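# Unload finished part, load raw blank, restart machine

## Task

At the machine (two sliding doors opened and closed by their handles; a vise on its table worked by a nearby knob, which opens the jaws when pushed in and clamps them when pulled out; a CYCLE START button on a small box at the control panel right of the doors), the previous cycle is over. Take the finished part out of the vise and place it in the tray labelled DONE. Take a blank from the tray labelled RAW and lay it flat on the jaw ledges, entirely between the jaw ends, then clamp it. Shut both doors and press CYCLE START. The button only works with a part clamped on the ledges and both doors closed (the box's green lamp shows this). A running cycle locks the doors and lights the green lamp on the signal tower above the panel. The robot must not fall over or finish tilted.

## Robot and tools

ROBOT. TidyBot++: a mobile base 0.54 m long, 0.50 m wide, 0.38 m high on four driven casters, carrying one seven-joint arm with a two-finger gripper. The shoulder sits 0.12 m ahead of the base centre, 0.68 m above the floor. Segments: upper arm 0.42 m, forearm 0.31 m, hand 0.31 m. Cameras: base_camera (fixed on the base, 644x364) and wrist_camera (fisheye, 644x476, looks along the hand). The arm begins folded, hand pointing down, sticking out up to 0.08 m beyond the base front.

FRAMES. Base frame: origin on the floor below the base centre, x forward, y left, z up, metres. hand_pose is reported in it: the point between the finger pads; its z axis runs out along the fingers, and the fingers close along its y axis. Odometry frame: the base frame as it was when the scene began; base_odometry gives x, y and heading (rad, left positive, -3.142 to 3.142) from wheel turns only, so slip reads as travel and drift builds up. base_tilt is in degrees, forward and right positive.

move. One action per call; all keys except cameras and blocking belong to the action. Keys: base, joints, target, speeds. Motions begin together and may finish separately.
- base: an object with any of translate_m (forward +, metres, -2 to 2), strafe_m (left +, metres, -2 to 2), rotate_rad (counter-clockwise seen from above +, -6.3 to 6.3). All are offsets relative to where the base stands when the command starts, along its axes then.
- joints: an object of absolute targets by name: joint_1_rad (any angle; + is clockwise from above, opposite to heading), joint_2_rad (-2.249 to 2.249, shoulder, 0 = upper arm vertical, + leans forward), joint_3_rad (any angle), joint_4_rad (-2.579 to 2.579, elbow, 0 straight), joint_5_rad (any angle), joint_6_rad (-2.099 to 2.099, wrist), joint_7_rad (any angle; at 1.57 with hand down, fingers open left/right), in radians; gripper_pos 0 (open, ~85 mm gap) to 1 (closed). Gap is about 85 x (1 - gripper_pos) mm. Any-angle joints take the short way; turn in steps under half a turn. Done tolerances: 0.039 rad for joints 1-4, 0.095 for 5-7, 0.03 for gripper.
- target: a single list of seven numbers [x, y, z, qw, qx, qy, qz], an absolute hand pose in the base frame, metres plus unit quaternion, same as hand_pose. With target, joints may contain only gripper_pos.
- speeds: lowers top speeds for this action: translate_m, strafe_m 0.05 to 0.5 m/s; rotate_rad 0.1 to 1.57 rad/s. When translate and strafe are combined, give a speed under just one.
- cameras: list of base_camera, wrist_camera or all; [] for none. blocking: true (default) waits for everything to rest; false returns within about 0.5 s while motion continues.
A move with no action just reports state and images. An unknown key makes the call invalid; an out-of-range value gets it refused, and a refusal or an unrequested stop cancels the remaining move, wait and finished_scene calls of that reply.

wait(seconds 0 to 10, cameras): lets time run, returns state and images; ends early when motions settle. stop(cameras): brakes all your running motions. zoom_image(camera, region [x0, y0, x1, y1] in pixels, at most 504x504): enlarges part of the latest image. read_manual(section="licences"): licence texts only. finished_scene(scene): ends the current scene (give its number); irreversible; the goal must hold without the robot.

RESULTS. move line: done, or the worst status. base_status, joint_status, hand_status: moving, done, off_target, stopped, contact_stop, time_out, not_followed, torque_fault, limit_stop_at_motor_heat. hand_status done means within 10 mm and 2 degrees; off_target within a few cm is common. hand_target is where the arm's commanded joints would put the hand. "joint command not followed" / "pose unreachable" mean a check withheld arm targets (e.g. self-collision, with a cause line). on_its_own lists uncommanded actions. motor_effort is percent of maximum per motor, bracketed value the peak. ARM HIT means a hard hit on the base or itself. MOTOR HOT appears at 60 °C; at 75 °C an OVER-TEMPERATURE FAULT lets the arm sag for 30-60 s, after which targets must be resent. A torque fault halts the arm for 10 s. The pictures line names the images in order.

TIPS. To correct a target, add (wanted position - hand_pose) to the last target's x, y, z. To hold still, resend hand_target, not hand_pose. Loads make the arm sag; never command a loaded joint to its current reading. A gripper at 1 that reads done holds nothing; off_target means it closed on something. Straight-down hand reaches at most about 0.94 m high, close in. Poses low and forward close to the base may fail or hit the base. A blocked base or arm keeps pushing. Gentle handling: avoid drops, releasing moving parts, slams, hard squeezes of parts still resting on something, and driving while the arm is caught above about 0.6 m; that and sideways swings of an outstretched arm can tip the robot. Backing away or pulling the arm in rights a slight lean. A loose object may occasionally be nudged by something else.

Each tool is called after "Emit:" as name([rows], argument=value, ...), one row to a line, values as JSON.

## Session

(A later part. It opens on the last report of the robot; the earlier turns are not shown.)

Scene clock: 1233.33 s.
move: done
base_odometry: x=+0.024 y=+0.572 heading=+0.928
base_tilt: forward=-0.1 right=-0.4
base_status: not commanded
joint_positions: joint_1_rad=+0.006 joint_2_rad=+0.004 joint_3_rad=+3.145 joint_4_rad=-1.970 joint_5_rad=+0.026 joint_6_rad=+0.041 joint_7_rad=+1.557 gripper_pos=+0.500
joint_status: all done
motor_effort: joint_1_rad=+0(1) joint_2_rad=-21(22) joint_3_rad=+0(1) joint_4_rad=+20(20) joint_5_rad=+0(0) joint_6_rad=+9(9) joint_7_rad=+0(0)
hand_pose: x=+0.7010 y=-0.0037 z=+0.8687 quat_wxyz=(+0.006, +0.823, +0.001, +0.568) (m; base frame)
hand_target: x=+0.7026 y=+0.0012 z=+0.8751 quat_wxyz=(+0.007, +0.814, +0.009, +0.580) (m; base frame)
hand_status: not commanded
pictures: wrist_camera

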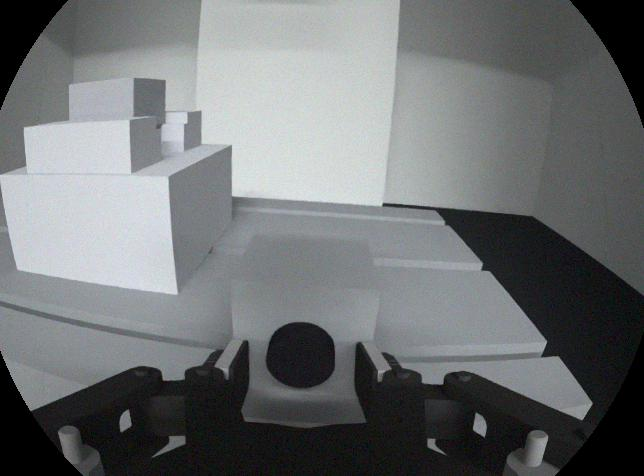

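Emit:
move(joints={"gripper_pos":0.85}, cameras=["wrist_camera"])

Emit:
move(base={"translate_m":-0.06}, speeds={"translate_m":0.08}, cameras=["wrist_camera"])

Scene clock: 1257.90 s.
move: off_target
base_odometry: x=+0.024 y=+0.573 heading=+0.928
base_tilt: forward=-0.1 right=-0.4
base_status: not commanded
joint_positions: joint_1_rad=+0.005 joint_2_rad=+0.002 joint_3_rad=+3.145 joint_4_rad=-1.971 joint_5_rad=+0.026 joint_6_rad=+0.041 joint_7_rad=+1.557 gripper_pos=+0.746
joint_status: gripper_pos off_target (ended at +0.746, target +0.850)
motor_effort: joint_1_rad=+0(1) joint_2_rad=-19(21) joint_3_rad=+0(1) joint_4_rad=+20(22) joint_5_rad=+0(1) joint_6_rad=+9(10) joint_7_rad=+0(1)
hand_pose: x=+0.7003 y=-0.0032 z=+0.8690 quat_wxyz=(+0.005, +0.823, +0.002, +0.568) (m; base frame)
hand_target: x=+0.7026 y=+0.0012 z=+0.8751 quat_wxyz=(+0.007, +0.814, +0.009, +0.580) (m; base frame)
hand_status: not commanded
pictures: wrist_camera

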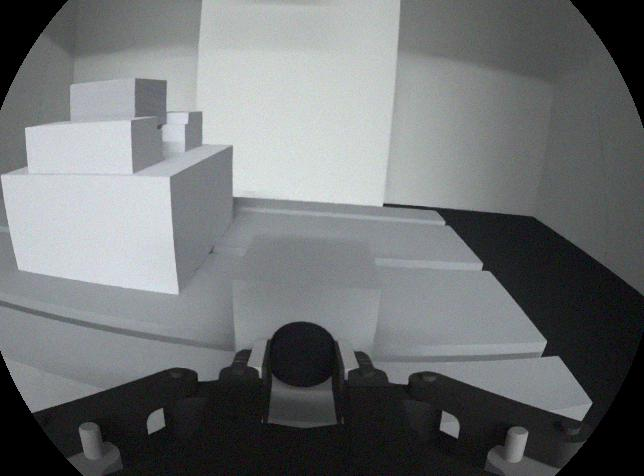

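Scene clock: 1259.07 s.
move: done
base_odometry: x=-0.012 y=+0.525 heading=+0.928
base_tilt: forward=-0.1 right=-0.4
base_status: done
joint_positions: joint_1_rad=+0.002 joint_2_rad=+0.107 joint_3_rad=+3.145 joint_4_rad=-1.904 joint_5_rad=+0.026 joint_6_rad=+0.121 joint_7_rad=+1.557 gripper_pos=+0.751
joint_status: not commanded
motor_effort: joint_1_rad=+0(2) joint_2_rad=-43(45) joint_3_rad=+0(1) joint_4_rad=+6(20) joint_5_rad=+0(0) joint_6_rad=+0(8) joint_7_rad=-1(1)
hand_pose: x=+0.7440 y=-0.0009 z=+0.8686 quat_wxyz=(+0.004, +0.811, +0.004, +0.586) (m; base frame)
hand_target: x=+0.7026 y=+0.0012 z=+0.8751 quat_wxyz=(+0.007, +0.814, +0.009, +0.580) (m; base frame)
hand_status: not commanded
pictures: wrist_camera

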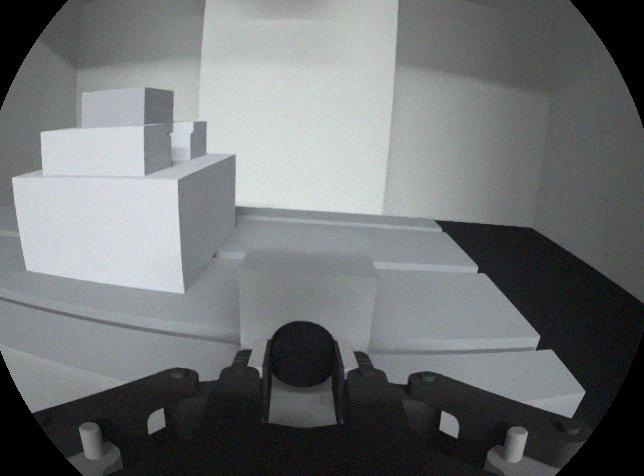

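Emit:
move(base={"translate_m":-0.05}, speeds={"translate_m":0.08}, cameras=["wrist_camera"])

Scene clock: 1264.90 s.
move: done
base_odometry: x=-0.042 y=+0.485 heading=+0.928
base_tilt: forward=-0.1 right=-0.4
base_status: done
joint_positions: joint_1_rad=+0.006 joint_2_rad=-0.002 joint_3_rad=+3.149 joint_4_rad=-1.987 joint_5_rad=+0.025 joint_6_rad=+0.070 joint_7_rad=+1.557 gripper_pos=+0.850
joint_status: not commanded
on_its_own: gripper_pos moved +0.099 to your old target +0.850
motor_effort: joint_1_rad=+0(10) joint_2_rad=-20(49) joint_3_rad=+0(10) joint_4_rad=+20(22) joint_5_rad=+0(2) joint_6_rad=+8(9) joint_7_rad=+0(1)
hand_pose: x=+0.6992 y=-0.0058 z=+0.8710 quat_wxyz=(+0.006, +0.818, +0.000, +0.575) (m; base frame)
hand_target: x=+0.7026 y=+0.0012 z=+0.8751 quat_wxyz=(+0.007, +0.814, +0.009, +0.580) (m; base frame)
hand_status: not commanded
pictures: wrist_camera

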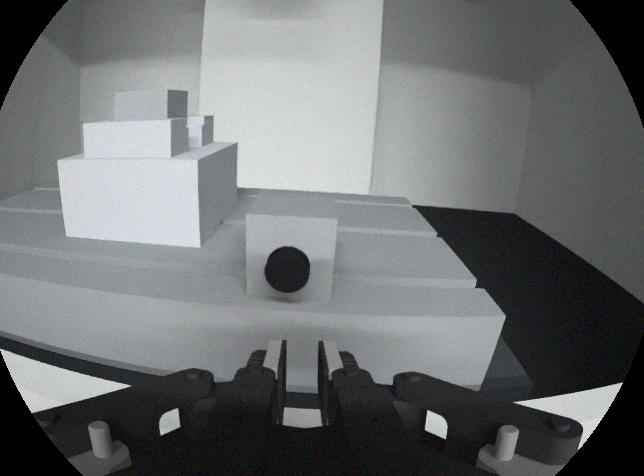

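Emit:
zoom_image(camera="wrist_camera", region=[60, 70, 400, 320])

Emit:
move(joints={"joint_2_rad":-0.35,"joint_4_rad":-2.2,"joint_6_rad":-0.05,"gripper_pos":0.5}, cameras=["wrist_camera"])

Emit:
zoom_image(camera="wrist_camera", region=[50, 100, 450, 450])

Scaled by 1.482.

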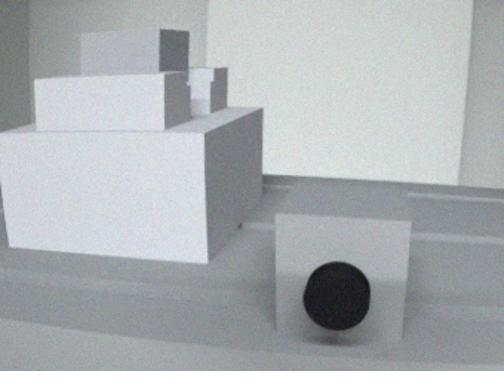

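Scene clock: 1272.50 s.
move: done
base_odometry: x=-0.042 y=+0.485 heading=+0.928
base_tilt: forward=-0.2 right=-0.4
base_status: not commanded
joint_positions: joint_1_rad=+0.006 joint_2_rad=-0.339 joint_3_rad=+3.149 joint_4_rad=-2.179 joint_5_rad=+0.025 joint_6_rad=-0.015 joint_7_rad=+1.557 gripper_pos=+0.500
joint_status: all done
motor_effort: joint_1_rad=-1(1) joint_2_rad=-9(22) joint_3_rad=+0(1) joint_4_rad=+21(21) joint_5_rad=+0(0) joint_6_rad=+8(10) joint_7_rad=+0(1)
hand_pose: x=+0.5809 y=-0.0053 z=+0.9080 quat_wxyz=(+0.006, +0.800, -0.002, +0.600) (m; base frame)
hand_target: x=+0.5715 y=+0.0014 z=+0.8898 quat_wxyz=(+0.007, +0.813, +0.010, +0.582) (m; base frame)
hand_status: not commanded
pictures: wrist_camera

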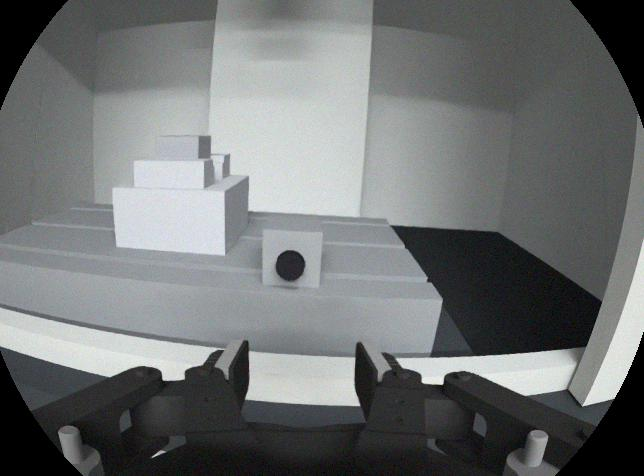

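Scaled by 1.260.

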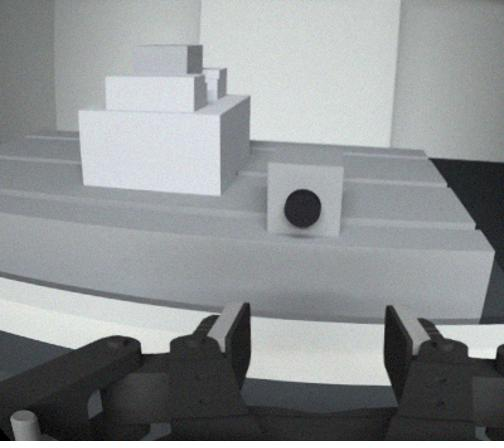

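Emit:
move(joints={"joint_2_rad":0.216,"joint_4_rad":-0.719,"joint_6_rad":-1.334}, cameras=["wrist_camera"])

Emit:
zoom_image(camera="wrist_camera", region=[150, 100, 450, 400])

Scene clock: 1285.17 s.
move: done
base_odometry: x=-0.042 y=+0.485 heading=+0.928
base_tilt: forward=-0.1 right=-0.4
base_status: not commanded
joint_positions: joint_1_rad=+0.006 joint_2_rad=+0.205 joint_3_rad=+3.149 joint_4_rad=-0.739 joint_5_rad=+0.025 joint_6_rad=-1.297 joint_7_rad=+1.557 gripper_pos=+0.500
joint_status: all done
motor_effort: joint_1_rad=+0(1) joint_2_rad=-26(27) joint_3_rad=+0(1) joint_4_rad=+17(22) joint_5_rad=+1(1) joint_6_rad=+7(10) joint_7_rad=-1(1)
hand_pose: x=+0.7033 y=-0.0133 z=+1.0845 quat_wxyz=(+0.013, +0.900, -0.014, +0.435) (m; base frame)
hand_target: x=+0.7006 y=+0.0032 z=+1.0794 quat_wxyz=(+0.003, +0.906, +0.014, +0.423) (m; base frame)
hand_status: not commanded
pictures: wrist_camera

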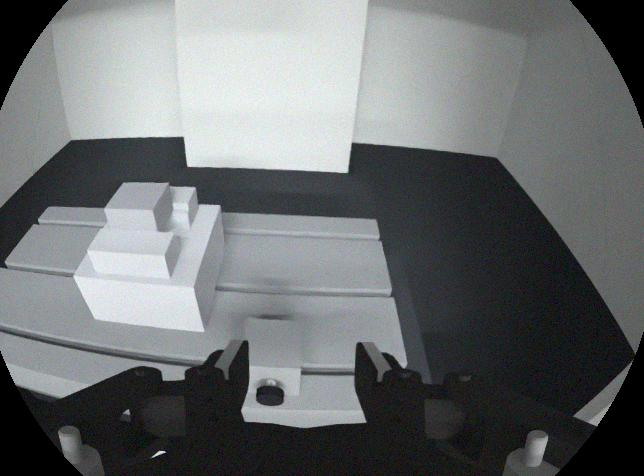

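Scaled by 1.680.

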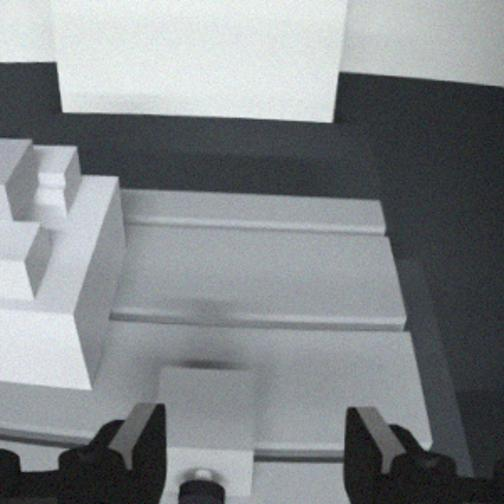

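Emit:
zoom_image(camera="wrist_camera", region=[60, 160, 240, 340])

Emit:
zoom_image(camera="wrist_camera", region=[220, 300, 340, 420])

Scaled by 2.800.

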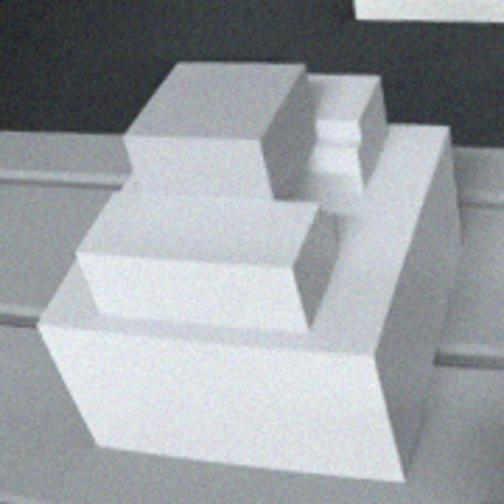

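Scaled by 4.200.

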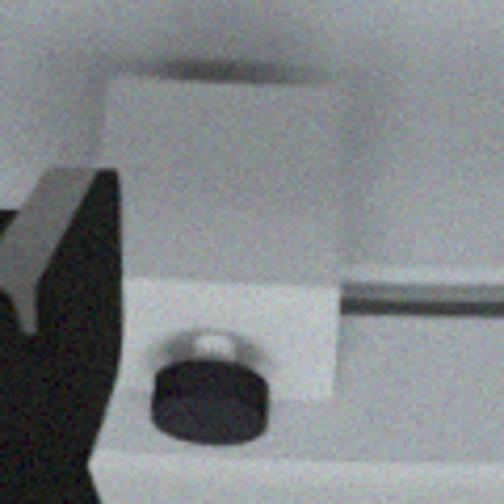

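Emit:
move(base={"translate_m":-0.25}, cameras=[])

Emit:
move(base={"strafe_m":-0.32,"rotate_rad":0.001}, joints={"joint_1_rad":0,"joint_2_rad":-0.337,"joint_3_rad":3.1416,"joint_4_rad":-1.634,"joint_5_rad":0,"joint_6_rad":-0.3,"gripper_pos":0.3}, cameras=["wrist_camera","base_camera"])

Scene clock: 1303.03 s.
move: done
base_odometry: x=-0.192 y=+0.284 heading=+0.928
base_tilt: forward=-0.1 right=-0.4
base_status: done
joint_positions: joint_1_rad=+0.006 joint_2_rad=+0.214 joint_3_rad=+3.149 joint_4_rad=-0.733 joint_5_rad=+0.025 joint_6_rad=-1.304 joint_7_rad=+1.557 gripper_pos=+0.500
joint_status: not commanded
motor_effort: joint_1_rad=+0(1) joint_2_rad=-25(30) joint_3_rad=+0(0) joint_4_rad=+17(19) joint_5_rad=+1(1) joint_6_rad=+7(8) joint_7_rad=+0(1)
hand_pose: x=+0.7052 y=-0.0133 z=+1.0810 quat_wxyz=(+0.013, +0.902, -0.014, +0.431) (m; base frame)
hand_target: x=+0.7006 y=+0.0032 z=+1.0794 quat_wxyz=(+0.003, +0.906, +0.014, +0.423) (m; base frame)
hand_status: not commanded
pictures: none
No camera images: "cameras" was empty.

Scene clock: 1305.57 s.
move: done
base_odometry: x=+0.064 y=+0.092 heading=+0.929
base_tilt: forward=-0.1 right=-0.4
base_status: done
joint_positions: joint_1_rad=+0.007 joint_2_rad=-0.321 joint_3_rad=+3.149 joint_4_rad=-1.613 joint_5_rad=+0.025 joint_6_rad=-0.354 joint_7_rad=+1.557 gripper_pos=+0.300
joint_status: all done
motor_effort: joint_1_rad=+0(4) joint_2_rad=-10(27) joint_3_rad=+1(3) joint_4_rad=+20(21) joint_5_rad=+0(2) joint_6_rad=+9(9) joint_7_rad=+0(1)
hand_pose: x=+0.5989 y=-0.0088 z=+1.1444 quat_wxyz=(+0.010, +0.733, -0.005, +0.680) (m; base frame)
hand_target: x=+0.5937 y=+0.0013 z=+1.1557 quat_wxyz=(+0.010, +0.716, +0.010, +0.698) (m; base frame)
hand_status: not commanded
pictures: base_camera, wrist_camera

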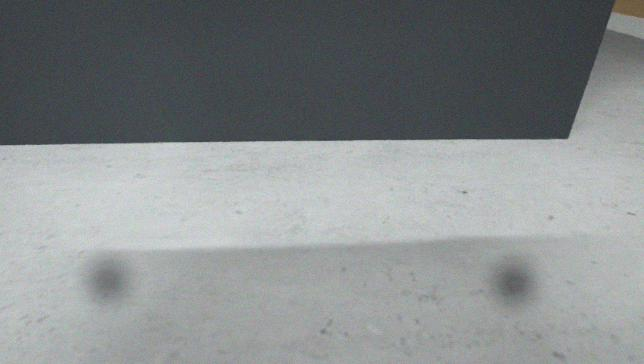

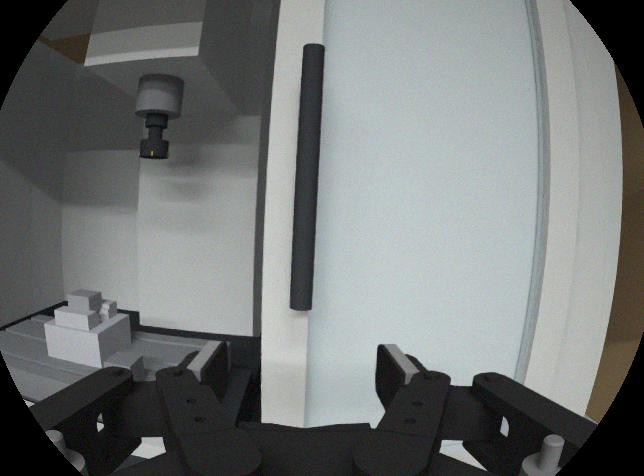

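Emit:
move(base={"translate_m":0.26}, speeds={"translate_m":0.3}, cameras=["wrist_camera"])

Emit:
move(joints={"gripper_pos":0.6}, cameras=["wrist_camera"])

Scene clock: 1313.13 s.
move: done
base_odometry: x=+0.220 y=+0.301 heading=+0.928
base_tilt: forward=-0.1 right=-0.4
base_status: done
joint_positions: joint_1_rad=+0.007 joint_2_rad=-0.330 joint_3_rad=+3.149 joint_4_rad=-1.616 joint_5_rad=+0.025 joint_6_rad=-0.349 joint_7_rad=+1.557 gripper_pos=+0.300
joint_status: not commanded
motor_effort: joint_1_rad=+0(1) joint_2_rad=-9(13) joint_3_rad=+1(1) joint_4_rad=+21(21) joint_5_rad=+0(1) joint_6_rad=+8(9) joint_7_rad=+0(1)
hand_pose: x=+0.5950 y=-0.0087 z=+1.1484 quat_wxyz=(+0.010, +0.729, -0.005, +0.684) (m; base frame)
hand_target: x=+0.5937 y=+0.0013 z=+1.1557 quat_wxyz=(+0.010, +0.716, +0.010, +0.698) (m; base frame)
hand_status: not commanded
pictures: wrist_camera

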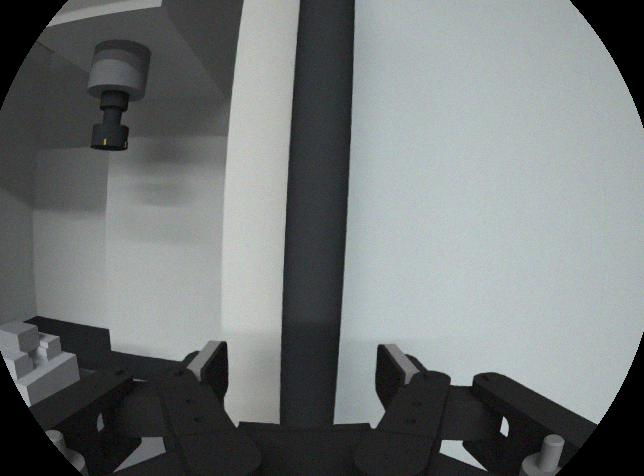

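Scene clock: 1313.83 s.
move: done
base_odometry: x=+0.220 y=+0.301 heading=+0.928
base_tilt: forward=-0.1 right=-0.4
base_status: not commanded
joint_positions: joint_1_rad=+0.007 joint_2_rad=-0.330 joint_3_rad=+3.149 joint_4_rad=-1.616 joint_5_rad=+0.025 joint_6_rad=-0.349 joint_7_rad=+1.557 gripper_pos=+0.600
joint_status: all done
motor_effort: joint_1_rad=+0(1) joint_2_rad=-9(10) joint_3_rad=+0(1) joint_4_rad=+21(21) joint_5_rad=+0(1) joint_6_rad=+9(9) joint_7_rad=+0(0)
hand_pose: x=+0.5950 y=-0.0087 z=+1.1484 quat_wxyz=(+0.010, +0.729, -0.005, +0.684) (m; base frame)
hand_target: x=+0.5937 y=+0.0013 z=+1.1557 quat_wxyz=(+0.010, +0.716, +0.010, +0.698) (m; base frame)
hand_status: not commanded
pictures: wrist_camera

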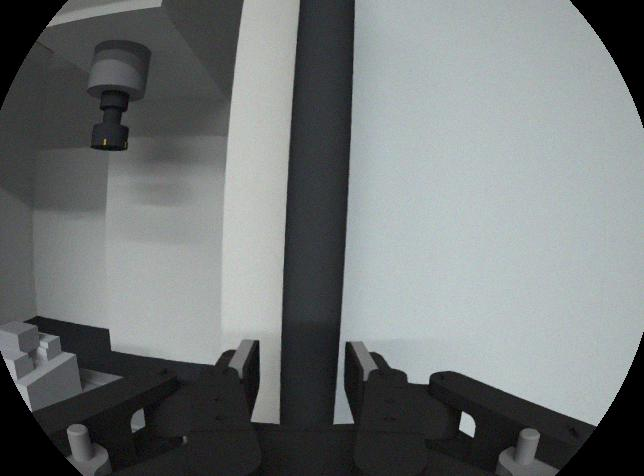

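Emit:
move(base={"strafe_m":0.42}, speeds={"strafe_m":0.15}, cameras=["wrist_camera"])

Emit:
wait(seconds=0.5, cameras=["wrist_camera"])

Scene clock: 1325.70 s.
move: done
base_odometry: x=-0.117 y=+0.553 heading=+0.928
base_tilt: forward=-0.1 right=-0.4
base_status: done
joint_positions: joint_1_rad=-0.005 joint_2_rad=-0.337 joint_3_rad=+3.135 joint_4_rad=-1.617 joint_5_rad=+0.021 joint_6_rad=-0.344 joint_7_rad=+1.557 gripper_pos=+0.600
joint_status: not commanded
motor_effort: joint_1_rad=+0(12) joint_2_rad=-9(10) joint_3_rad=+1(14) joint_4_rad=+20(21) joint_5_rad=+1(4) joint_6_rad=+9(11) joint_7_rad=-1(1)
hand_pose: x=+0.5918 y=+0.0055 z=+1.1523 quat_wxyz=(+0.001, +0.726, +0.004, +0.688) (m; base frame)
hand_target: x=+0.5937 y=+0.0013 z=+1.1557 quat_wxyz=(+0.010, +0.716, +0.010, +0.698) (m; base frame)
hand_status: not commanded
pictures: wrist_camera

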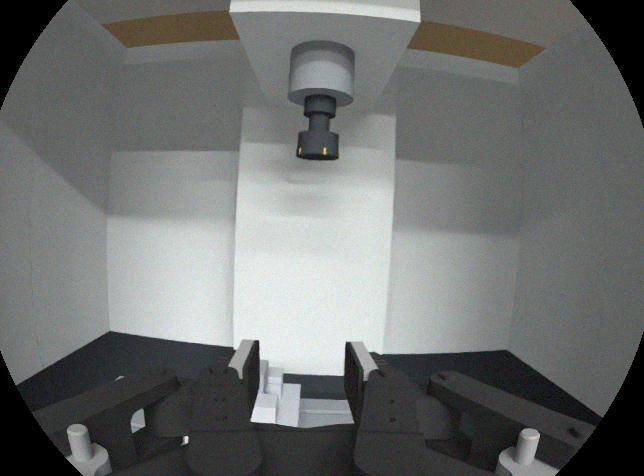

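Scene clock: 1326.20 s.
base_odometry: x=-0.117 y=+0.553 heading=+0.928
base_tilt: forward=-0.1 right=-0.4
base_status: done
joint_positions: joint_1_rad=-0.005 joint_2_rad=-0.337 joint_3_rad=+3.135 joint_4_rad=-1.617 joint_5_rad=+0.021 joint_6_rad=-0.344 joint_7_rad=+1.557 gripper_pos=+0.600
joint_status: not commanded
motor_effort: joint_1_rad=+0(12) joint_2_rad=-10(10) joint_3_rad=+1(14) joint_4_rad=+21(21) joint_5_rad=+0(4) joint_6_rad=+8(11) joint_7_rad=+0(1)
hand_pose: x=+0.5918 y=+0.0055 z=+1.1523 quat_wxyz=(+0.001, +0.726, +0.004, +0.688) (m; base frame)
hand_target: x=+0.5937 y=+0.0013 z=+1.1557 quat_wxyz=(+0.010, +0.716, +0.010, +0.698) (m; base frame)
hand_status: not commanded
wait: 0.50 s; at rest by 0.27 s
pictures: wrist_camera

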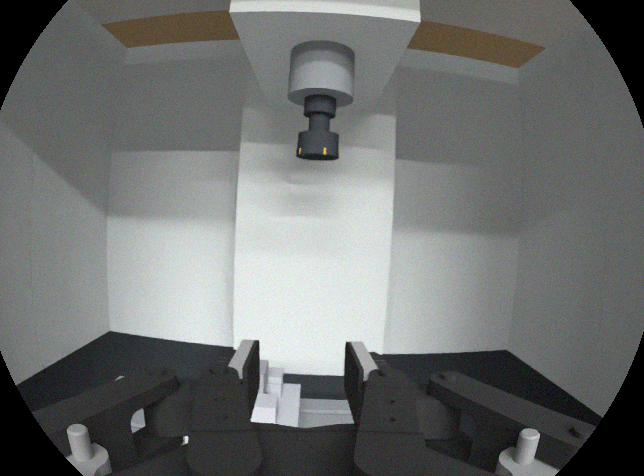

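Emit:
move(base={"translate_m":-0.26}, joints={"gripper_pos":0.3}, cameras=["wrist_camera"])

Scene clock: 1331.63 s.
move: done
base_odometry: x=-0.272 y=+0.344 heading=+0.928
base_tilt: forward=-0.1 right=-0.4
base_status: done
joint_positions: joint_1_rad=-0.005 joint_2_rad=-0.343 joint_3_rad=+3.135 joint_4_rad=-1.618 joint_5_rad=+0.021 joint_6_rad=-0.343 joint_7_rad=+1.557 gripper_pos=+0.300
joint_status: all done
motor_effort: joint_1_rad=+0(1) joint_2_rad=-9(13) joint_3_rad=+0(1) joint_4_rad=+20(21) joint_5_rad=+1(1) joint_6_rad=+9(10) joint_7_rad=+0(1)
hand_pose: x=+0.5892 y=+0.0055 z=+1.1549 quat_wxyz=(+0.001, +0.724, +0.004, +0.690) (m; base frame)
hand_target: x=+0.5937 y=+0.0013 z=+1.1557 quat_wxyz=(+0.010, +0.716, +0.010, +0.698) (m; base frame)
hand_status: not commanded
pictures: wrist_camera

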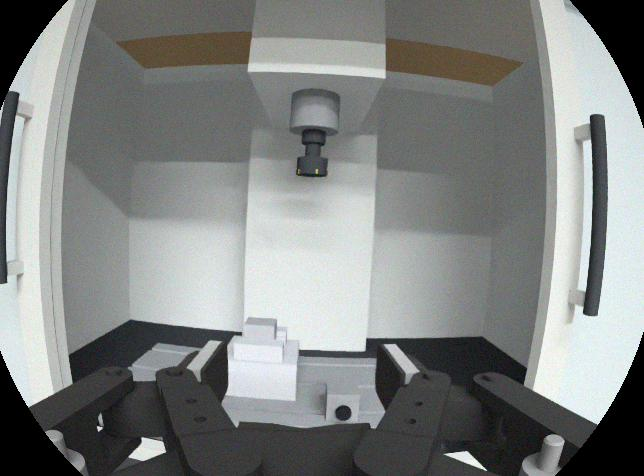

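Emit:
move(base={"strafe_m":-0.425}, cameras=[])

Emit:
move(base={"translate_m":0.285}, speeds={"translate_m":0.3}, cameras=[])

Emit:
move(joints={"gripper_pos":0.6}, cameras=["wrist_camera"])

Emit:
move(base={"strafe_m":0.1}, speeds={"strafe_m":0.15}, cameras=["wrist_camera"])

Scene clock: 1345.57 s.
move: done
base_odometry: x=+0.068 y=+0.089 heading=+0.928
base_tilt: forward=-0.1 right=-0.4
base_status: done
joint_positions: joint_1_rad=-0.004 joint_2_rad=-0.343 joint_3_rad=+3.143 joint_4_rad=-1.618 joint_5_rad=+0.021 joint_6_rad=-0.343 joint_7_rad=+1.557 gripper_pos=+0.300
joint_status: not commanded
motor_effort: joint_1_rad=+0(2) joint_2_rad=-8(10) joint_3_rad=+1(4) joint_4_rad=+20(21) joint_5_rad=+0(1) joint_6_rad=+9(9) joint_7_rad=+0(1)
hand_pose: x=+0.5893 y=+0.0001 z=+1.1549 quat_wxyz=(+0.003, +0.724, +0.000, +0.690) (m; base frame)
hand_target: x=+0.5937 y=+0.0013 z=+1.1557 quat_wxyz=(+0.010, +0.716, +0.010, +0.698) (m; base frame)
hand_status: not commanded
pictures: none
No camera images: "cameras" was empty.

Scene clock: 1347.37 s.
move: done
base_odometry: x=+0.239 y=+0.318 heading=+0.928
base_tilt: forward=-0.1 right=-0.4
base_status: done
joint_positions: joint_1_rad=-0.004 joint_2_rad=-0.332 joint_3_rad=+3.143 joint_4_rad=-1.618 joint_5_rad=+0.021 joint_6_rad=-0.343 joint_7_rad=+1.557 gripper_pos=+0.300
joint_status: not commanded
motor_effort: joint_1_rad=+0(1) joint_2_rad=-9(13) joint_3_rad=+1(1) joint_4_rad=+21(21) joint_5_rad=+0(1) joint_6_rad=+9(9) joint_7_rad=+0(1)
hand_pose: x=+0.5944 y=+0.0002 z=+1.1495 quat_wxyz=(+0.003, +0.728, +0.000, +0.686) (m; base frame)
hand_target: x=+0.5937 y=+0.0013 z=+1.1557 quat_wxyz=(+0.010, +0.716, +0.010, +0.698) (m; base frame)
hand_status: not commanded
pictures: none
No camera images: "cameras" was empty.

Scene clock: 1348.07 s.
move: done
base_odometry: x=+0.239 y=+0.318 heading=+0.928
base_tilt: forward=-0.1 right=-0.4
base_status: not commanded
joint_positions: joint_1_rad=-0.004 joint_2_rad=-0.332 joint_3_rad=+3.141 joint_4_rad=-1.618 joint_5_rad=+0.021 joint_6_rad=-0.343 joint_7_rad=+1.557 gripper_pos=+0.600
joint_status: all done
motor_effort: joint_1_rad=+0(3) joint_2_rad=-9(10) joint_3_rad=+1(4) joint_4_rad=+21(21) joint_5_rad=+0(1) joint_6_rad=+9(9) joint_7_rad=+0(1)
hand_pose: x=+0.5944 y=+0.0014 z=+1.1495 quat_wxyz=(+0.003, +0.728, +0.001, +0.686) (m; base frame)
hand_target: x=+0.5937 y=+0.0013 z=+1.1557 quat_wxyz=(+0.010, +0.716, +0.010, +0.698) (m; base frame)
hand_status: not commanded
pictures: wrist_camera

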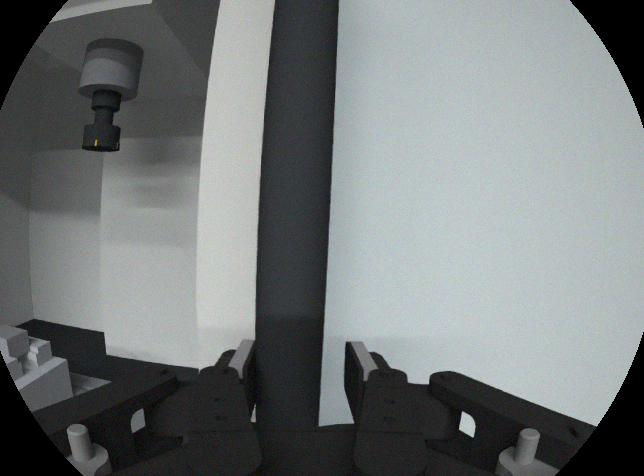

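Scene clock: 1349.30 s.
move: done
base_odometry: x=+0.159 y=+0.378 heading=+0.928
base_tilt: forward=-0.2 right=-0.4
base_status: done
joint_positions: joint_1_rad=+0.063 joint_2_rad=-0.325 joint_3_rad=+3.223 joint_4_rad=-1.618 joint_5_rad=+0.021 joint_6_rad=-0.333 joint_7_rad=+1.557 gripper_pos=+0.600
joint_status: not commanded
motor_effort: joint_1_rad=-13(14) joint_2_rad=-13(14) joint_3_rad=-15(17) joint_4_rad=+20(21) joint_5_rad=-4(5) joint_6_rad=+8(9) joint_7_rad=-1(1)
hand_pose: x=+0.5925 y=-0.0796 z=+1.1493 quat_wxyz=(+0.043, +0.724, -0.060, +0.686) (m; base frame)
hand_target: x=+0.5937 y=+0.0013 z=+1.1557 quat_wxyz=(+0.010, +0.716, +0.010, +0.698) (m; base frame)
hand_status: not commanded
pictures: wrist_camera

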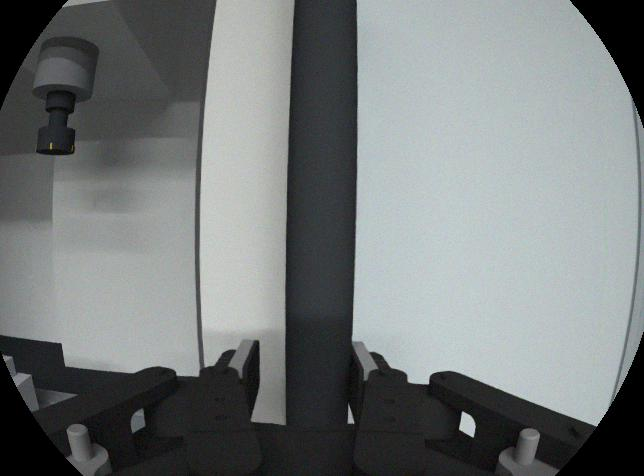

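Emit:
move(base={"translate_m":0.012}, cameras=[])

Emit:
move(base={"strafe_m":0.30}, speeds={"strafe_m":0.15}, cameras=["wrist_camera"])

Scene clock: 1355.73 s.
move: done
base_odometry: x=+0.166 y=+0.387 heading=+0.927
base_tilt: forward=-0.1 right=-0.4
base_status: done
joint_positions: joint_1_rad=+0.061 joint_2_rad=-0.344 joint_3_rad=+3.222 joint_4_rad=-1.630 joint_5_rad=+0.021 joint_6_rad=-0.333 joint_7_rad=+1.557 gripper_pos=+0.600
joint_status: not commanded
motor_effort: joint_1_rad=-11(15) joint_2_rad=-7(14) joint_3_rad=-13(17) joint_4_rad=+22(23) joint_5_rad=-4(5) joint_6_rad=+10(12) joint_7_rad=+0(0)
hand_pose: x=+0.5848 y=-0.0775 z=+1.1510 quat_wxyz=(+0.042, +0.722, -0.059, +0.688) (m; base frame)
hand_target: x=+0.5937 y=+0.0013 z=+1.1557 quat_wxyz=(+0.010, +0.716, +0.010, +0.698) (m; base frame)
hand_status: not commanded
pictures: none
No camera images: "cameras" was empty.

Scene clock: 1358.40 s.
move: done
base_odometry: x=-0.074 y=+0.567 heading=+0.928
base_tilt: forward=-0.1 right=-0.4
base_status: done
joint_positions: joint_1_rad=+0.107 joint_2_rad=-0.342 joint_3_rad=+3.281 joint_4_rad=-1.638 joint_5_rad=+0.021 joint_6_rad=-0.317 joint_7_rad=+1.557 gripper_pos=+0.600
joint_status: not commanded
motor_effort: joint_1_rad=-20(25) joint_2_rad=-5(14) joint_3_rad=-23(30) joint_4_rad=+25(25) joint_5_rad=-6(8) joint_6_rad=+13(14) joint_7_rad=-1(1)
hand_pose: x=+0.5754 y=-0.1342 z=+1.1494 quat_wxyz=(+0.070, +0.715, -0.102, +0.688) (m; base frame)
hand_target: x=+0.5937 y=+0.0013 z=+1.1557 quat_wxyz=(+0.010, +0.716, +0.010, +0.698) (m; base frame)
hand_status: not commanded
pictures: wrist_camera

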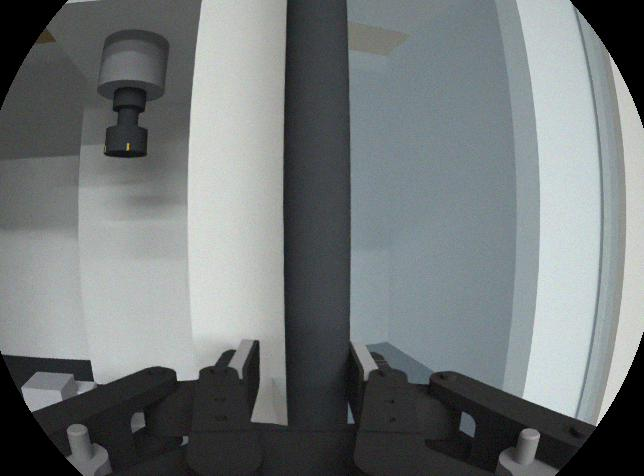

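Emit:
move(base={"strafe_m":0.09}, speeds={"strafe_m":0.12}, cameras=["wrist_camera"])

Scene clock: 1365.40 s.
move: done
base_odometry: x=-0.145 y=+0.621 heading=+0.928
base_tilt: forward=-0.1 right=-0.4
base_status: done
joint_positions: joint_1_rad=+0.113 joint_2_rad=-0.342 joint_3_rad=+3.288 joint_4_rad=-1.637 joint_5_rad=+0.021 joint_6_rad=-0.316 joint_7_rad=+1.557 gripper_pos=+0.600
joint_status: not commanded
motor_effort: joint_1_rad=-20(25) joint_2_rad=-5(13) joint_3_rad=-24(31) joint_4_rad=+24(25) joint_5_rad=-6(8) joint_6_rad=+13(14) joint_7_rad=+0(1)
hand_pose: x=+0.5740 y=-0.1410 z=+1.1494 quat_wxyz=(+0.073, +0.715, -0.107, +0.687) (m; base frame)
hand_target: x=+0.5937 y=+0.0013 z=+1.1557 quat_wxyz=(+0.010, +0.716, +0.010, +0.698) (m; base frame)
hand_status: not commanded
pictures: wrist_camera

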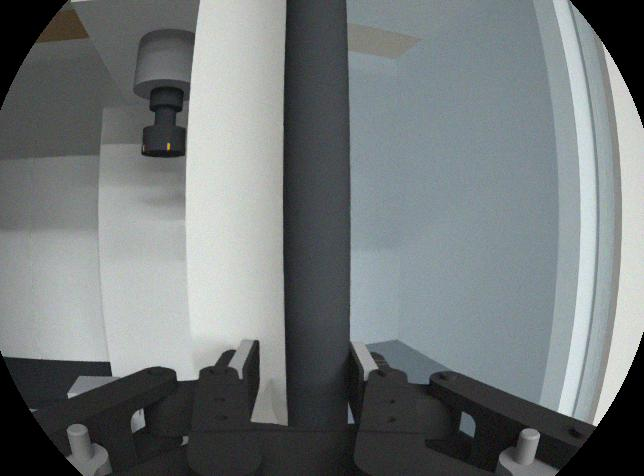

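Emit:
move(base={"strafe_m":0.04}, speeds={"strafe_m":0.1}, cameras=[])

Scene clock: 1370.13 s.
move: done
base_odometry: x=-0.177 y=+0.645 heading=+0.928
base_tilt: forward=-0.1 right=-0.3
base_status: done
joint_positions: joint_1_rad=+0.112 joint_2_rad=-0.344 joint_3_rad=+3.289 joint_4_rad=-1.637 joint_5_rad=+0.021 joint_6_rad=-0.319 joint_7_rad=+1.557 gripper_pos=+0.600
joint_status: not commanded
motor_effort: joint_1_rad=-20(25) joint_2_rad=-7(12) joint_3_rad=-24(31) joint_4_rad=+23(24) joint_5_rad=-7(9) joint_6_rad=+12(14) joint_7_rad=+0(1)
hand_pose: x=+0.5729 y=-0.1412 z=+1.1494 quat_wxyz=(+0.073, +0.715, -0.108, +0.687) (m; base frame)
hand_target: x=+0.5937 y=+0.0013 z=+1.1557 quat_wxyz=(+0.010, +0.716, +0.010, +0.698) (m; base frame)
hand_status: not commanded
pictures: none
No camera images: "cameras" was empty.

Emit:
move(base={"strafe_m":0.04}, speeds={"strafe_m":0.1}, cameras=["wrist_camera"])

Scene clock: 1376.60 s.
move: done
base_odometry: x=-0.209 y=+0.668 heading=+0.927
base_tilt: forward=-0.2 right=-0.3
base_status: done
joint_positions: joint_1_rad=+0.119 joint_2_rad=-0.341 joint_3_rad=+3.297 joint_4_rad=-1.636 joint_5_rad=+0.022 joint_6_rad=-0.317 joint_7_rad=+1.557 gripper_pos=+0.600
joint_status: not commanded
motor_effort: joint_1_rad=-23(26) joint_2_rad=-8(12) joint_3_rad=-28(31) joint_4_rad=+20(23) joint_5_rad=-8(9) joint_6_rad=+9(12) joint_7_rad=-1(1)
hand_pose: x=+0.5720 y=-0.1493 z=+1.1493 quat_wxyz=(+0.078, +0.714, -0.114, +0.687) (m; base frame)
hand_target: x=+0.5937 y=+0.0013 z=+1.1557 quat_wxyz=(+0.010, +0.716, +0.010, +0.698) (m; base frame)
hand_status: not commanded
pictures: wrist_camera

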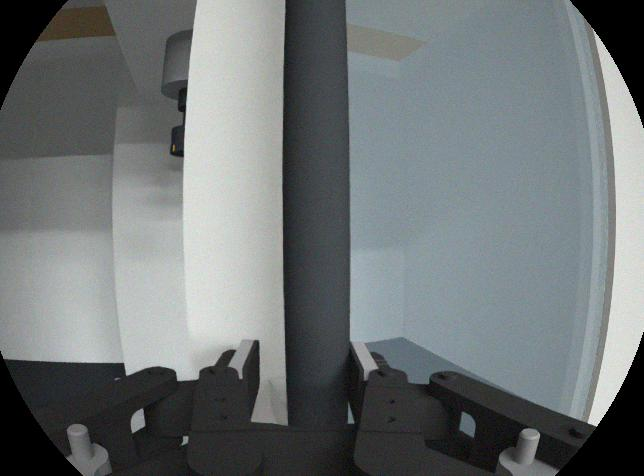

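Emit:
move(base={"strafe_m":0.03}, speeds={"strafe_m":0.1}, cameras=["wrist_camera"])

Scene clock: 1382.17 s.
move: done
base_odometry: x=-0.233 y=+0.686 heading=+0.927
base_tilt: forward=-0.2 right=-0.3
base_status: done
joint_positions: joint_1_rad=+0.137 joint_2_rad=-0.327 joint_3_rad=+3.323 joint_4_rad=-1.629 joint_5_rad=+0.024 joint_6_rad=-0.306 joint_7_rad=+1.557 gripper_pos=+0.600
joint_status: not commanded
motor_effort: joint_1_rad=-25(28) joint_2_rad=-11(14) joint_3_rad=-31(34) joint_4_rad=+18(20) joint_5_rad=-8(9) joint_6_rad=+6(9) joint_7_rad=-1(1)
hand_pose: x=+0.5710 y=-0.1738 z=+1.1492 quat_wxyz=(+0.091, +0.710, -0.131, +0.686) (m; base frame)
hand_target: x=+0.5937 y=+0.0013 z=+1.1557 quat_wxyz=(+0.010, +0.716, +0.010, +0.698) (m; base frame)
hand_status: not commanded
pictures: wrist_camera

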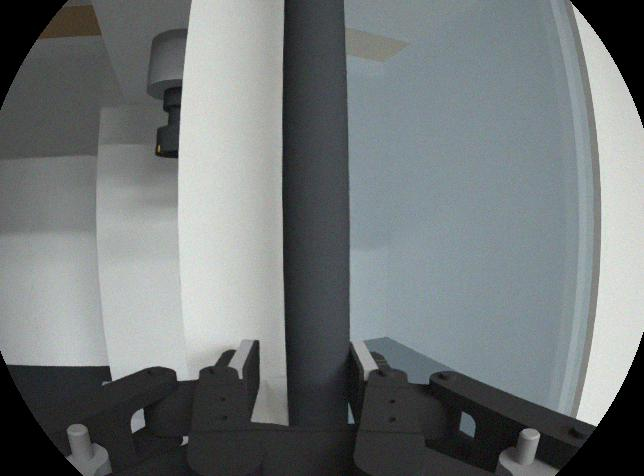

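Emit:
move(base={"strafe_m":-0.17}, speeds={"strafe_m":0.2}, cameras=["wrist_camera"])

Emit:
move(base={"translate_m":-0.28}, joints={"gripper_pos":0.3}, cameras=["wrist_camera"])

Scene clock: 1391.50 s.
move: done
base_odometry: x=-0.096 y=+0.584 heading=+0.928
base_tilt: forward=-0.1 right=-0.4
base_status: done
joint_positions: joint_1_rad=+0.002 joint_2_rad=-0.345 joint_3_rad=+3.148 joint_4_rad=-1.637 joint_5_rad=+0.024 joint_6_rad=-0.321 joint_7_rad=+1.557 gripper_pos=+0.600
joint_status: not commanded
motor_effort: joint_1_rad=+0(26) joint_2_rad=-9(12) joint_3_rad=+0(32) joint_4_rad=+21(24) joint_5_rad=+0(8) joint_6_rad=+9(13) joint_7_rad=+0(1)
hand_pose: x=+0.5898 y=-0.0060 z=+1.1517 quat_wxyz=(+0.008, +0.721, -0.003, +0.692) (m; base frame)
hand_target: x=+0.5937 y=+0.0013 z=+1.1557 quat_wxyz=(+0.010, +0.716, +0.010, +0.698) (m; base frame)
hand_status: not commanded
pictures: wrist_camera

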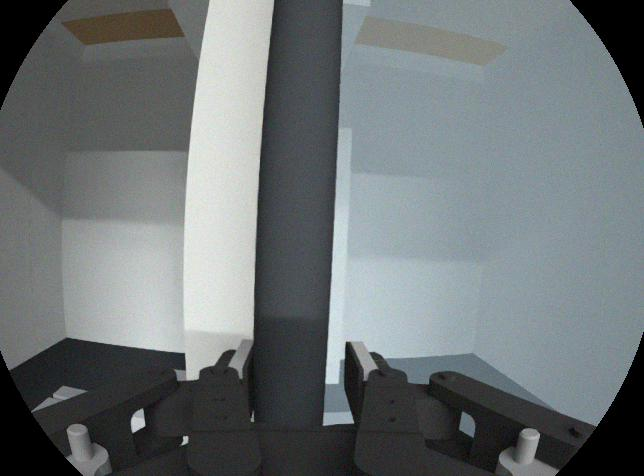

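Scene clock: 1393.33 s.
move: done
base_odometry: x=-0.264 y=+0.360 heading=+0.928
base_tilt: forward=-0.1 right=-0.4
base_status: done
joint_positions: joint_1_rad=+0.002 joint_2_rad=-0.343 joint_3_rad=+3.148 joint_4_rad=-1.637 joint_5_rad=+0.024 joint_6_rad=-0.321 joint_7_rad=+1.557 gripper_pos=+0.300
joint_status: all done
motor_effort: joint_1_rad=+0(1) joint_2_rad=-8(13) joint_3_rad=+0(1) joint_4_rad=+20(22) joint_5_rad=+0(1) joint_6_rad=+9(10) joint_7_rad=+0(1)
hand_pose: x=+0.5910 y=-0.0060 z=+1.1505 quat_wxyz=(+0.008, +0.722, -0.003, +0.691) (m; base frame)
hand_target: x=+0.5937 y=+0.0013 z=+1.1557 quat_wxyz=(+0.010, +0.716, +0.010, +0.698) (m; base frame)
hand_status: not commanded
pictures: wrist_camera

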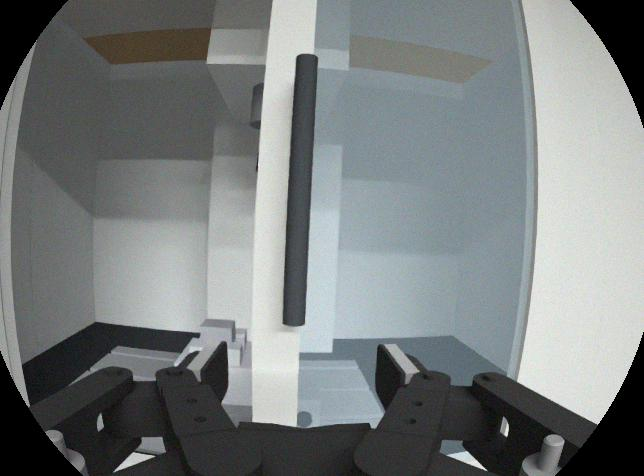

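Emit:
move(base={"strafe_m":0.56}, cameras=["wrist_camera"])

Scene clock: 1400.30 s.
move: done
base_odometry: x=-0.713 y=+0.695 heading=+0.928
base_tilt: forward=-0.2 right=-0.4
base_status: done
joint_positions: joint_1_rad=+0.002 joint_2_rad=-0.342 joint_3_rad=+3.140 joint_4_rad=-1.637 joint_5_rad=+0.024 joint_6_rad=-0.321 joint_7_rad=+1.557 gripper_pos=+0.300
joint_status: not commanded
motor_effort: joint_1_rad=+0(2) joint_2_rad=-9(10) joint_3_rad=+1(3) joint_4_rad=+21(21) joint_5_rad=+1(1) joint_6_rad=+8(10) joint_7_rad=+0(1)
hand_pose: x=+0.5911 y=-0.0011 z=+1.1503 quat_wxyz=(+0.006, +0.722, +0.000, +0.691) (m; base frame)
hand_target: x=+0.5937 y=+0.0013 z=+1.1557 quat_wxyz=(+0.010, +0.716, +0.010, +0.698) (m; base frame)
hand_status: not commanded
pictures: wrist_camera

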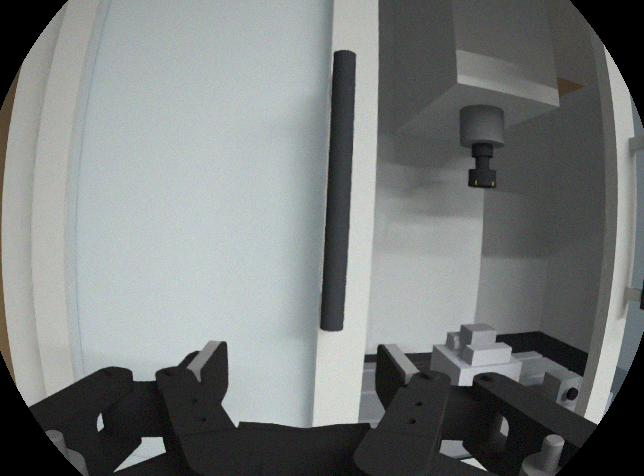

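Emit:
move(base={"strafe_m":-0.04}, cameras=[])

Emit:
move(base={"translate_m":0.285}, speeds={"translate_m":0.3}, cameras=[])

Emit:
move(joints={"gripper_pos":0.6}, cameras=["wrist_camera"])

Scene clock: 1407.17 s.
move: done
base_odometry: x=-0.681 y=+0.671 heading=+0.928
base_tilt: forward=-0.1 right=-0.4
base_status: done
joint_positions: joint_1_rad=+0.002 joint_2_rad=-0.342 joint_3_rad=+3.146 joint_4_rad=-1.637 joint_5_rad=+0.024 joint_6_rad=-0.321 joint_7_rad=+1.557 gripper_pos=+0.300
joint_status: not commanded
motor_effort: joint_1_rad=+0(2) joint_2_rad=-9(10) joint_3_rad=+0(4) joint_4_rad=+20(21) joint_5_rad=+0(1) joint_6_rad=+9(9) joint_7_rad=+0(1)
hand_pose: x=+0.5912 y=-0.0042 z=+1.1503 quat_wxyz=(+0.007, +0.722, -0.002, +0.691) (m; base frame)
hand_target: x=+0.5937 y=+0.0013 z=+1.1557 quat_wxyz=(+0.010, +0.716, +0.010, +0.698) (m; base frame)
hand_status: not commanded
pictures: none
No camera images: "cameras" was empty.

Scene clock: 1408.97 s.
move: done
base_odometry: x=-0.510 y=+0.900 heading=+0.928
base_tilt: forward=-0.1 right=-0.4
base_status: done
joint_positions: joint_1_rad=+0.002 joint_2_rad=-0.338 joint_3_rad=+3.146 joint_4_rad=-1.637 joint_5_rad=+0.024 joint_6_rad=-0.321 joint_7_rad=+1.557 gripper_pos=+0.300
joint_status: not commanded
motor_effort: joint_1_rad=+0(1) joint_2_rad=-9(13) joint_3_rad=+1(1) joint_4_rad=+21(24) joint_5_rad=+0(1) joint_6_rad=+9(12) joint_7_rad=+0(1)
hand_pose: x=+0.5933 y=-0.0042 z=+1.1479 quat_wxyz=(+0.007, +0.724, -0.002, +0.689) (m; base frame)
hand_target: x=+0.5937 y=+0.0013 z=+1.1557 quat_wxyz=(+0.010, +0.716, +0.010, +0.698) (m; base frame)
hand_status: not commanded
pictures: none
No camera images: "cameras" was empty.

Scene clock: 1409.67 s.
move: done
base_odometry: x=-0.510 y=+0.899 heading=+0.928
base_tilt: forward=-0.1 right=-0.4
base_status: not commanded
joint_positions: joint_1_rad=+0.003 joint_2_rad=-0.344 joint_3_rad=+3.146 joint_4_rad=-1.637 joint_5_rad=+0.024 joint_6_rad=-0.321 joint_7_rad=+1.557 gripper_pos=+0.600
joint_status: all done
motor_effort: joint_1_rad=-1(4) joint_2_rad=-5(10) joint_3_rad=+0(4) joint_4_rad=+20(21) joint_5_rad=+0(1) joint_6_rad=+9(11) joint_7_rad=+0(1)
hand_pose: x=+0.5906 y=-0.0051 z=+1.1506 quat_wxyz=(+0.008, +0.722, -0.003, +0.692) (m; base frame)
hand_target: x=+0.5937 y=+0.0013 z=+1.1557 quat_wxyz=(+0.010, +0.716, +0.010, +0.698) (m; base frame)
hand_status: not commanded
pictures: wrist_camera

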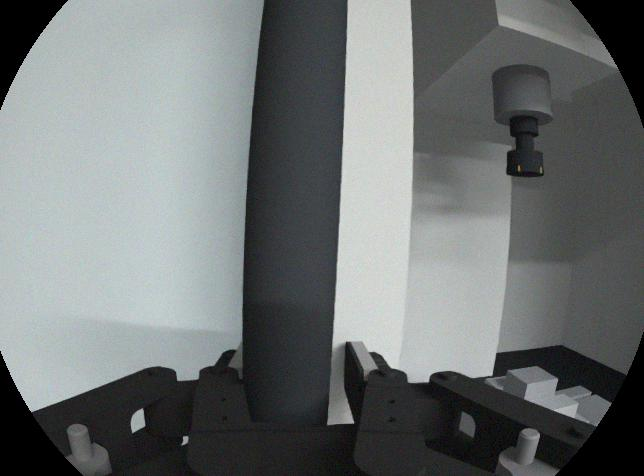

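Emit:
move(base={"translate_m":-0.012}, cameras=[])

Emit:
move(base={"strafe_m":-0.55}, speeds={"strafe_m":0.15}, cameras=["wrist_camera"])

Scene clock: 1415.50 s.
move: done
base_odometry: x=-0.517 y=+0.890 heading=+0.928
base_tilt: forward=-0.1 right=-0.4
base_status: done
joint_positions: joint_1_rad=+0.003 joint_2_rad=-0.338 joint_3_rad=+3.146 joint_4_rad=-1.637 joint_5_rad=+0.024 joint_6_rad=-0.321 joint_7_rad=+1.557 gripper_pos=+0.600
joint_status: not commanded
motor_effort: joint_1_rad=+0(1) joint_2_rad=-9(12) joint_3_rad=+1(1) joint_4_rad=+21(21) joint_5_rad=+0(1) joint_6_rad=+9(9) joint_7_rad=+0(1)
hand_pose: x=+0.5934 y=-0.0051 z=+1.1477 quat_wxyz=(+0.008, +0.724, -0.003, +0.689) (m; base frame)
hand_target: x=+0.5937 y=+0.0013 z=+1.1557 quat_wxyz=(+0.010, +0.716, +0.010, +0.698) (m; base frame)
hand_status: not commanded
pictures: none
No camera images: "cameras" was empty.

Scene clock: 1419.83 s.
move: done
base_odometry: x=-0.077 y=+0.560 heading=+0.928
base_tilt: forward=-0.1 right=-0.4
base_status: done
joint_positions: joint_1_rad=-0.095 joint_2_rad=-0.319 joint_3_rad=+3.015 joint_4_rad=-1.634 joint_5_rad=-0.005 joint_6_rad=-0.302 joint_7_rad=+1.557 gripper_pos=+0.600
joint_status: not commanded
motor_effort: joint_1_rad=+16(23) joint_2_rad=-11(19) joint_3_rad=+21(29) joint_4_rad=+23(24) joint_5_rad=+6(8) joint_6_rad=+11(12) joint_7_rad=+0(1)
hand_pose: x=+0.5865 y=+0.1228 z=+1.1442 quat_wxyz=(-0.067, +0.719, +0.085, +0.686) (m; base frame)
hand_target: x=+0.5937 y=+0.0013 z=+1.1557 quat_wxyz=(+0.010, +0.716, +0.010, +0.698) (m; base frame)
hand_status: not commanded
pictures: wrist_camera

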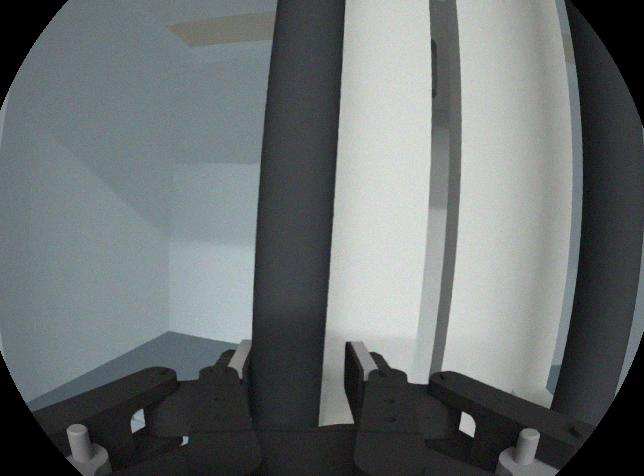

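Nearly shut.

Emit:
move(base={"strafe_m":-0.05}, speeds={"strafe_m":0.1}, cameras=["wrist_camera"])

Scene clock: 1429.00 s.
move: done
base_odometry: x=-0.037 y=+0.531 heading=+0.928
base_tilt: forward=-0.1 right=-0.4
base_status: done
joint_positions: joint_1_rad=-0.123 joint_2_rad=-0.312 joint_3_rad=+2.980 joint_4_rad=-1.631 joint_5_rad=-0.013 joint_6_rad=-0.297 joint_7_rad=+1.557 gripper_pos=+0.600
joint_status: not commanded
motor_effort: joint_1_rad=+22(26) joint_2_rad=-13(16) joint_3_rad=+28(33) joint_4_rad=+20(24) joint_5_rad=+8(9) joint_6_rad=+8(11) joint_7_rad=+0(1)
hand_pose: x=+0.5797 y=+0.1573 z=+1.1434 quat_wxyz=(-0.088, +0.716, +0.109, +0.684) (m; base frame)
hand_target: x=+0.5937 y=+0.0013 z=+1.1557 quat_wxyz=(+0.010, +0.716, +0.010, +0.698) (m; base frame)
hand_status: not commanded
pictures: wrist_camera

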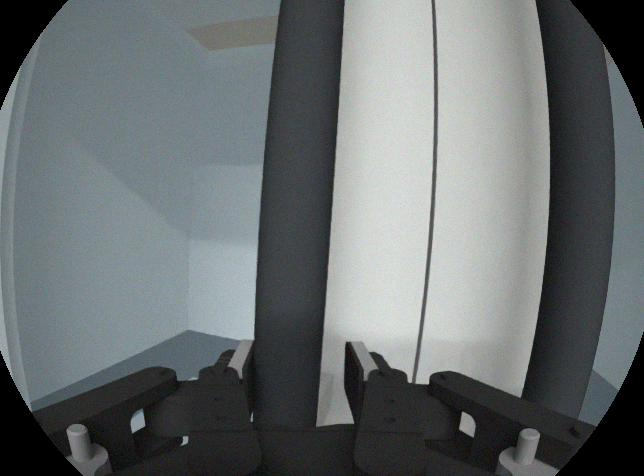

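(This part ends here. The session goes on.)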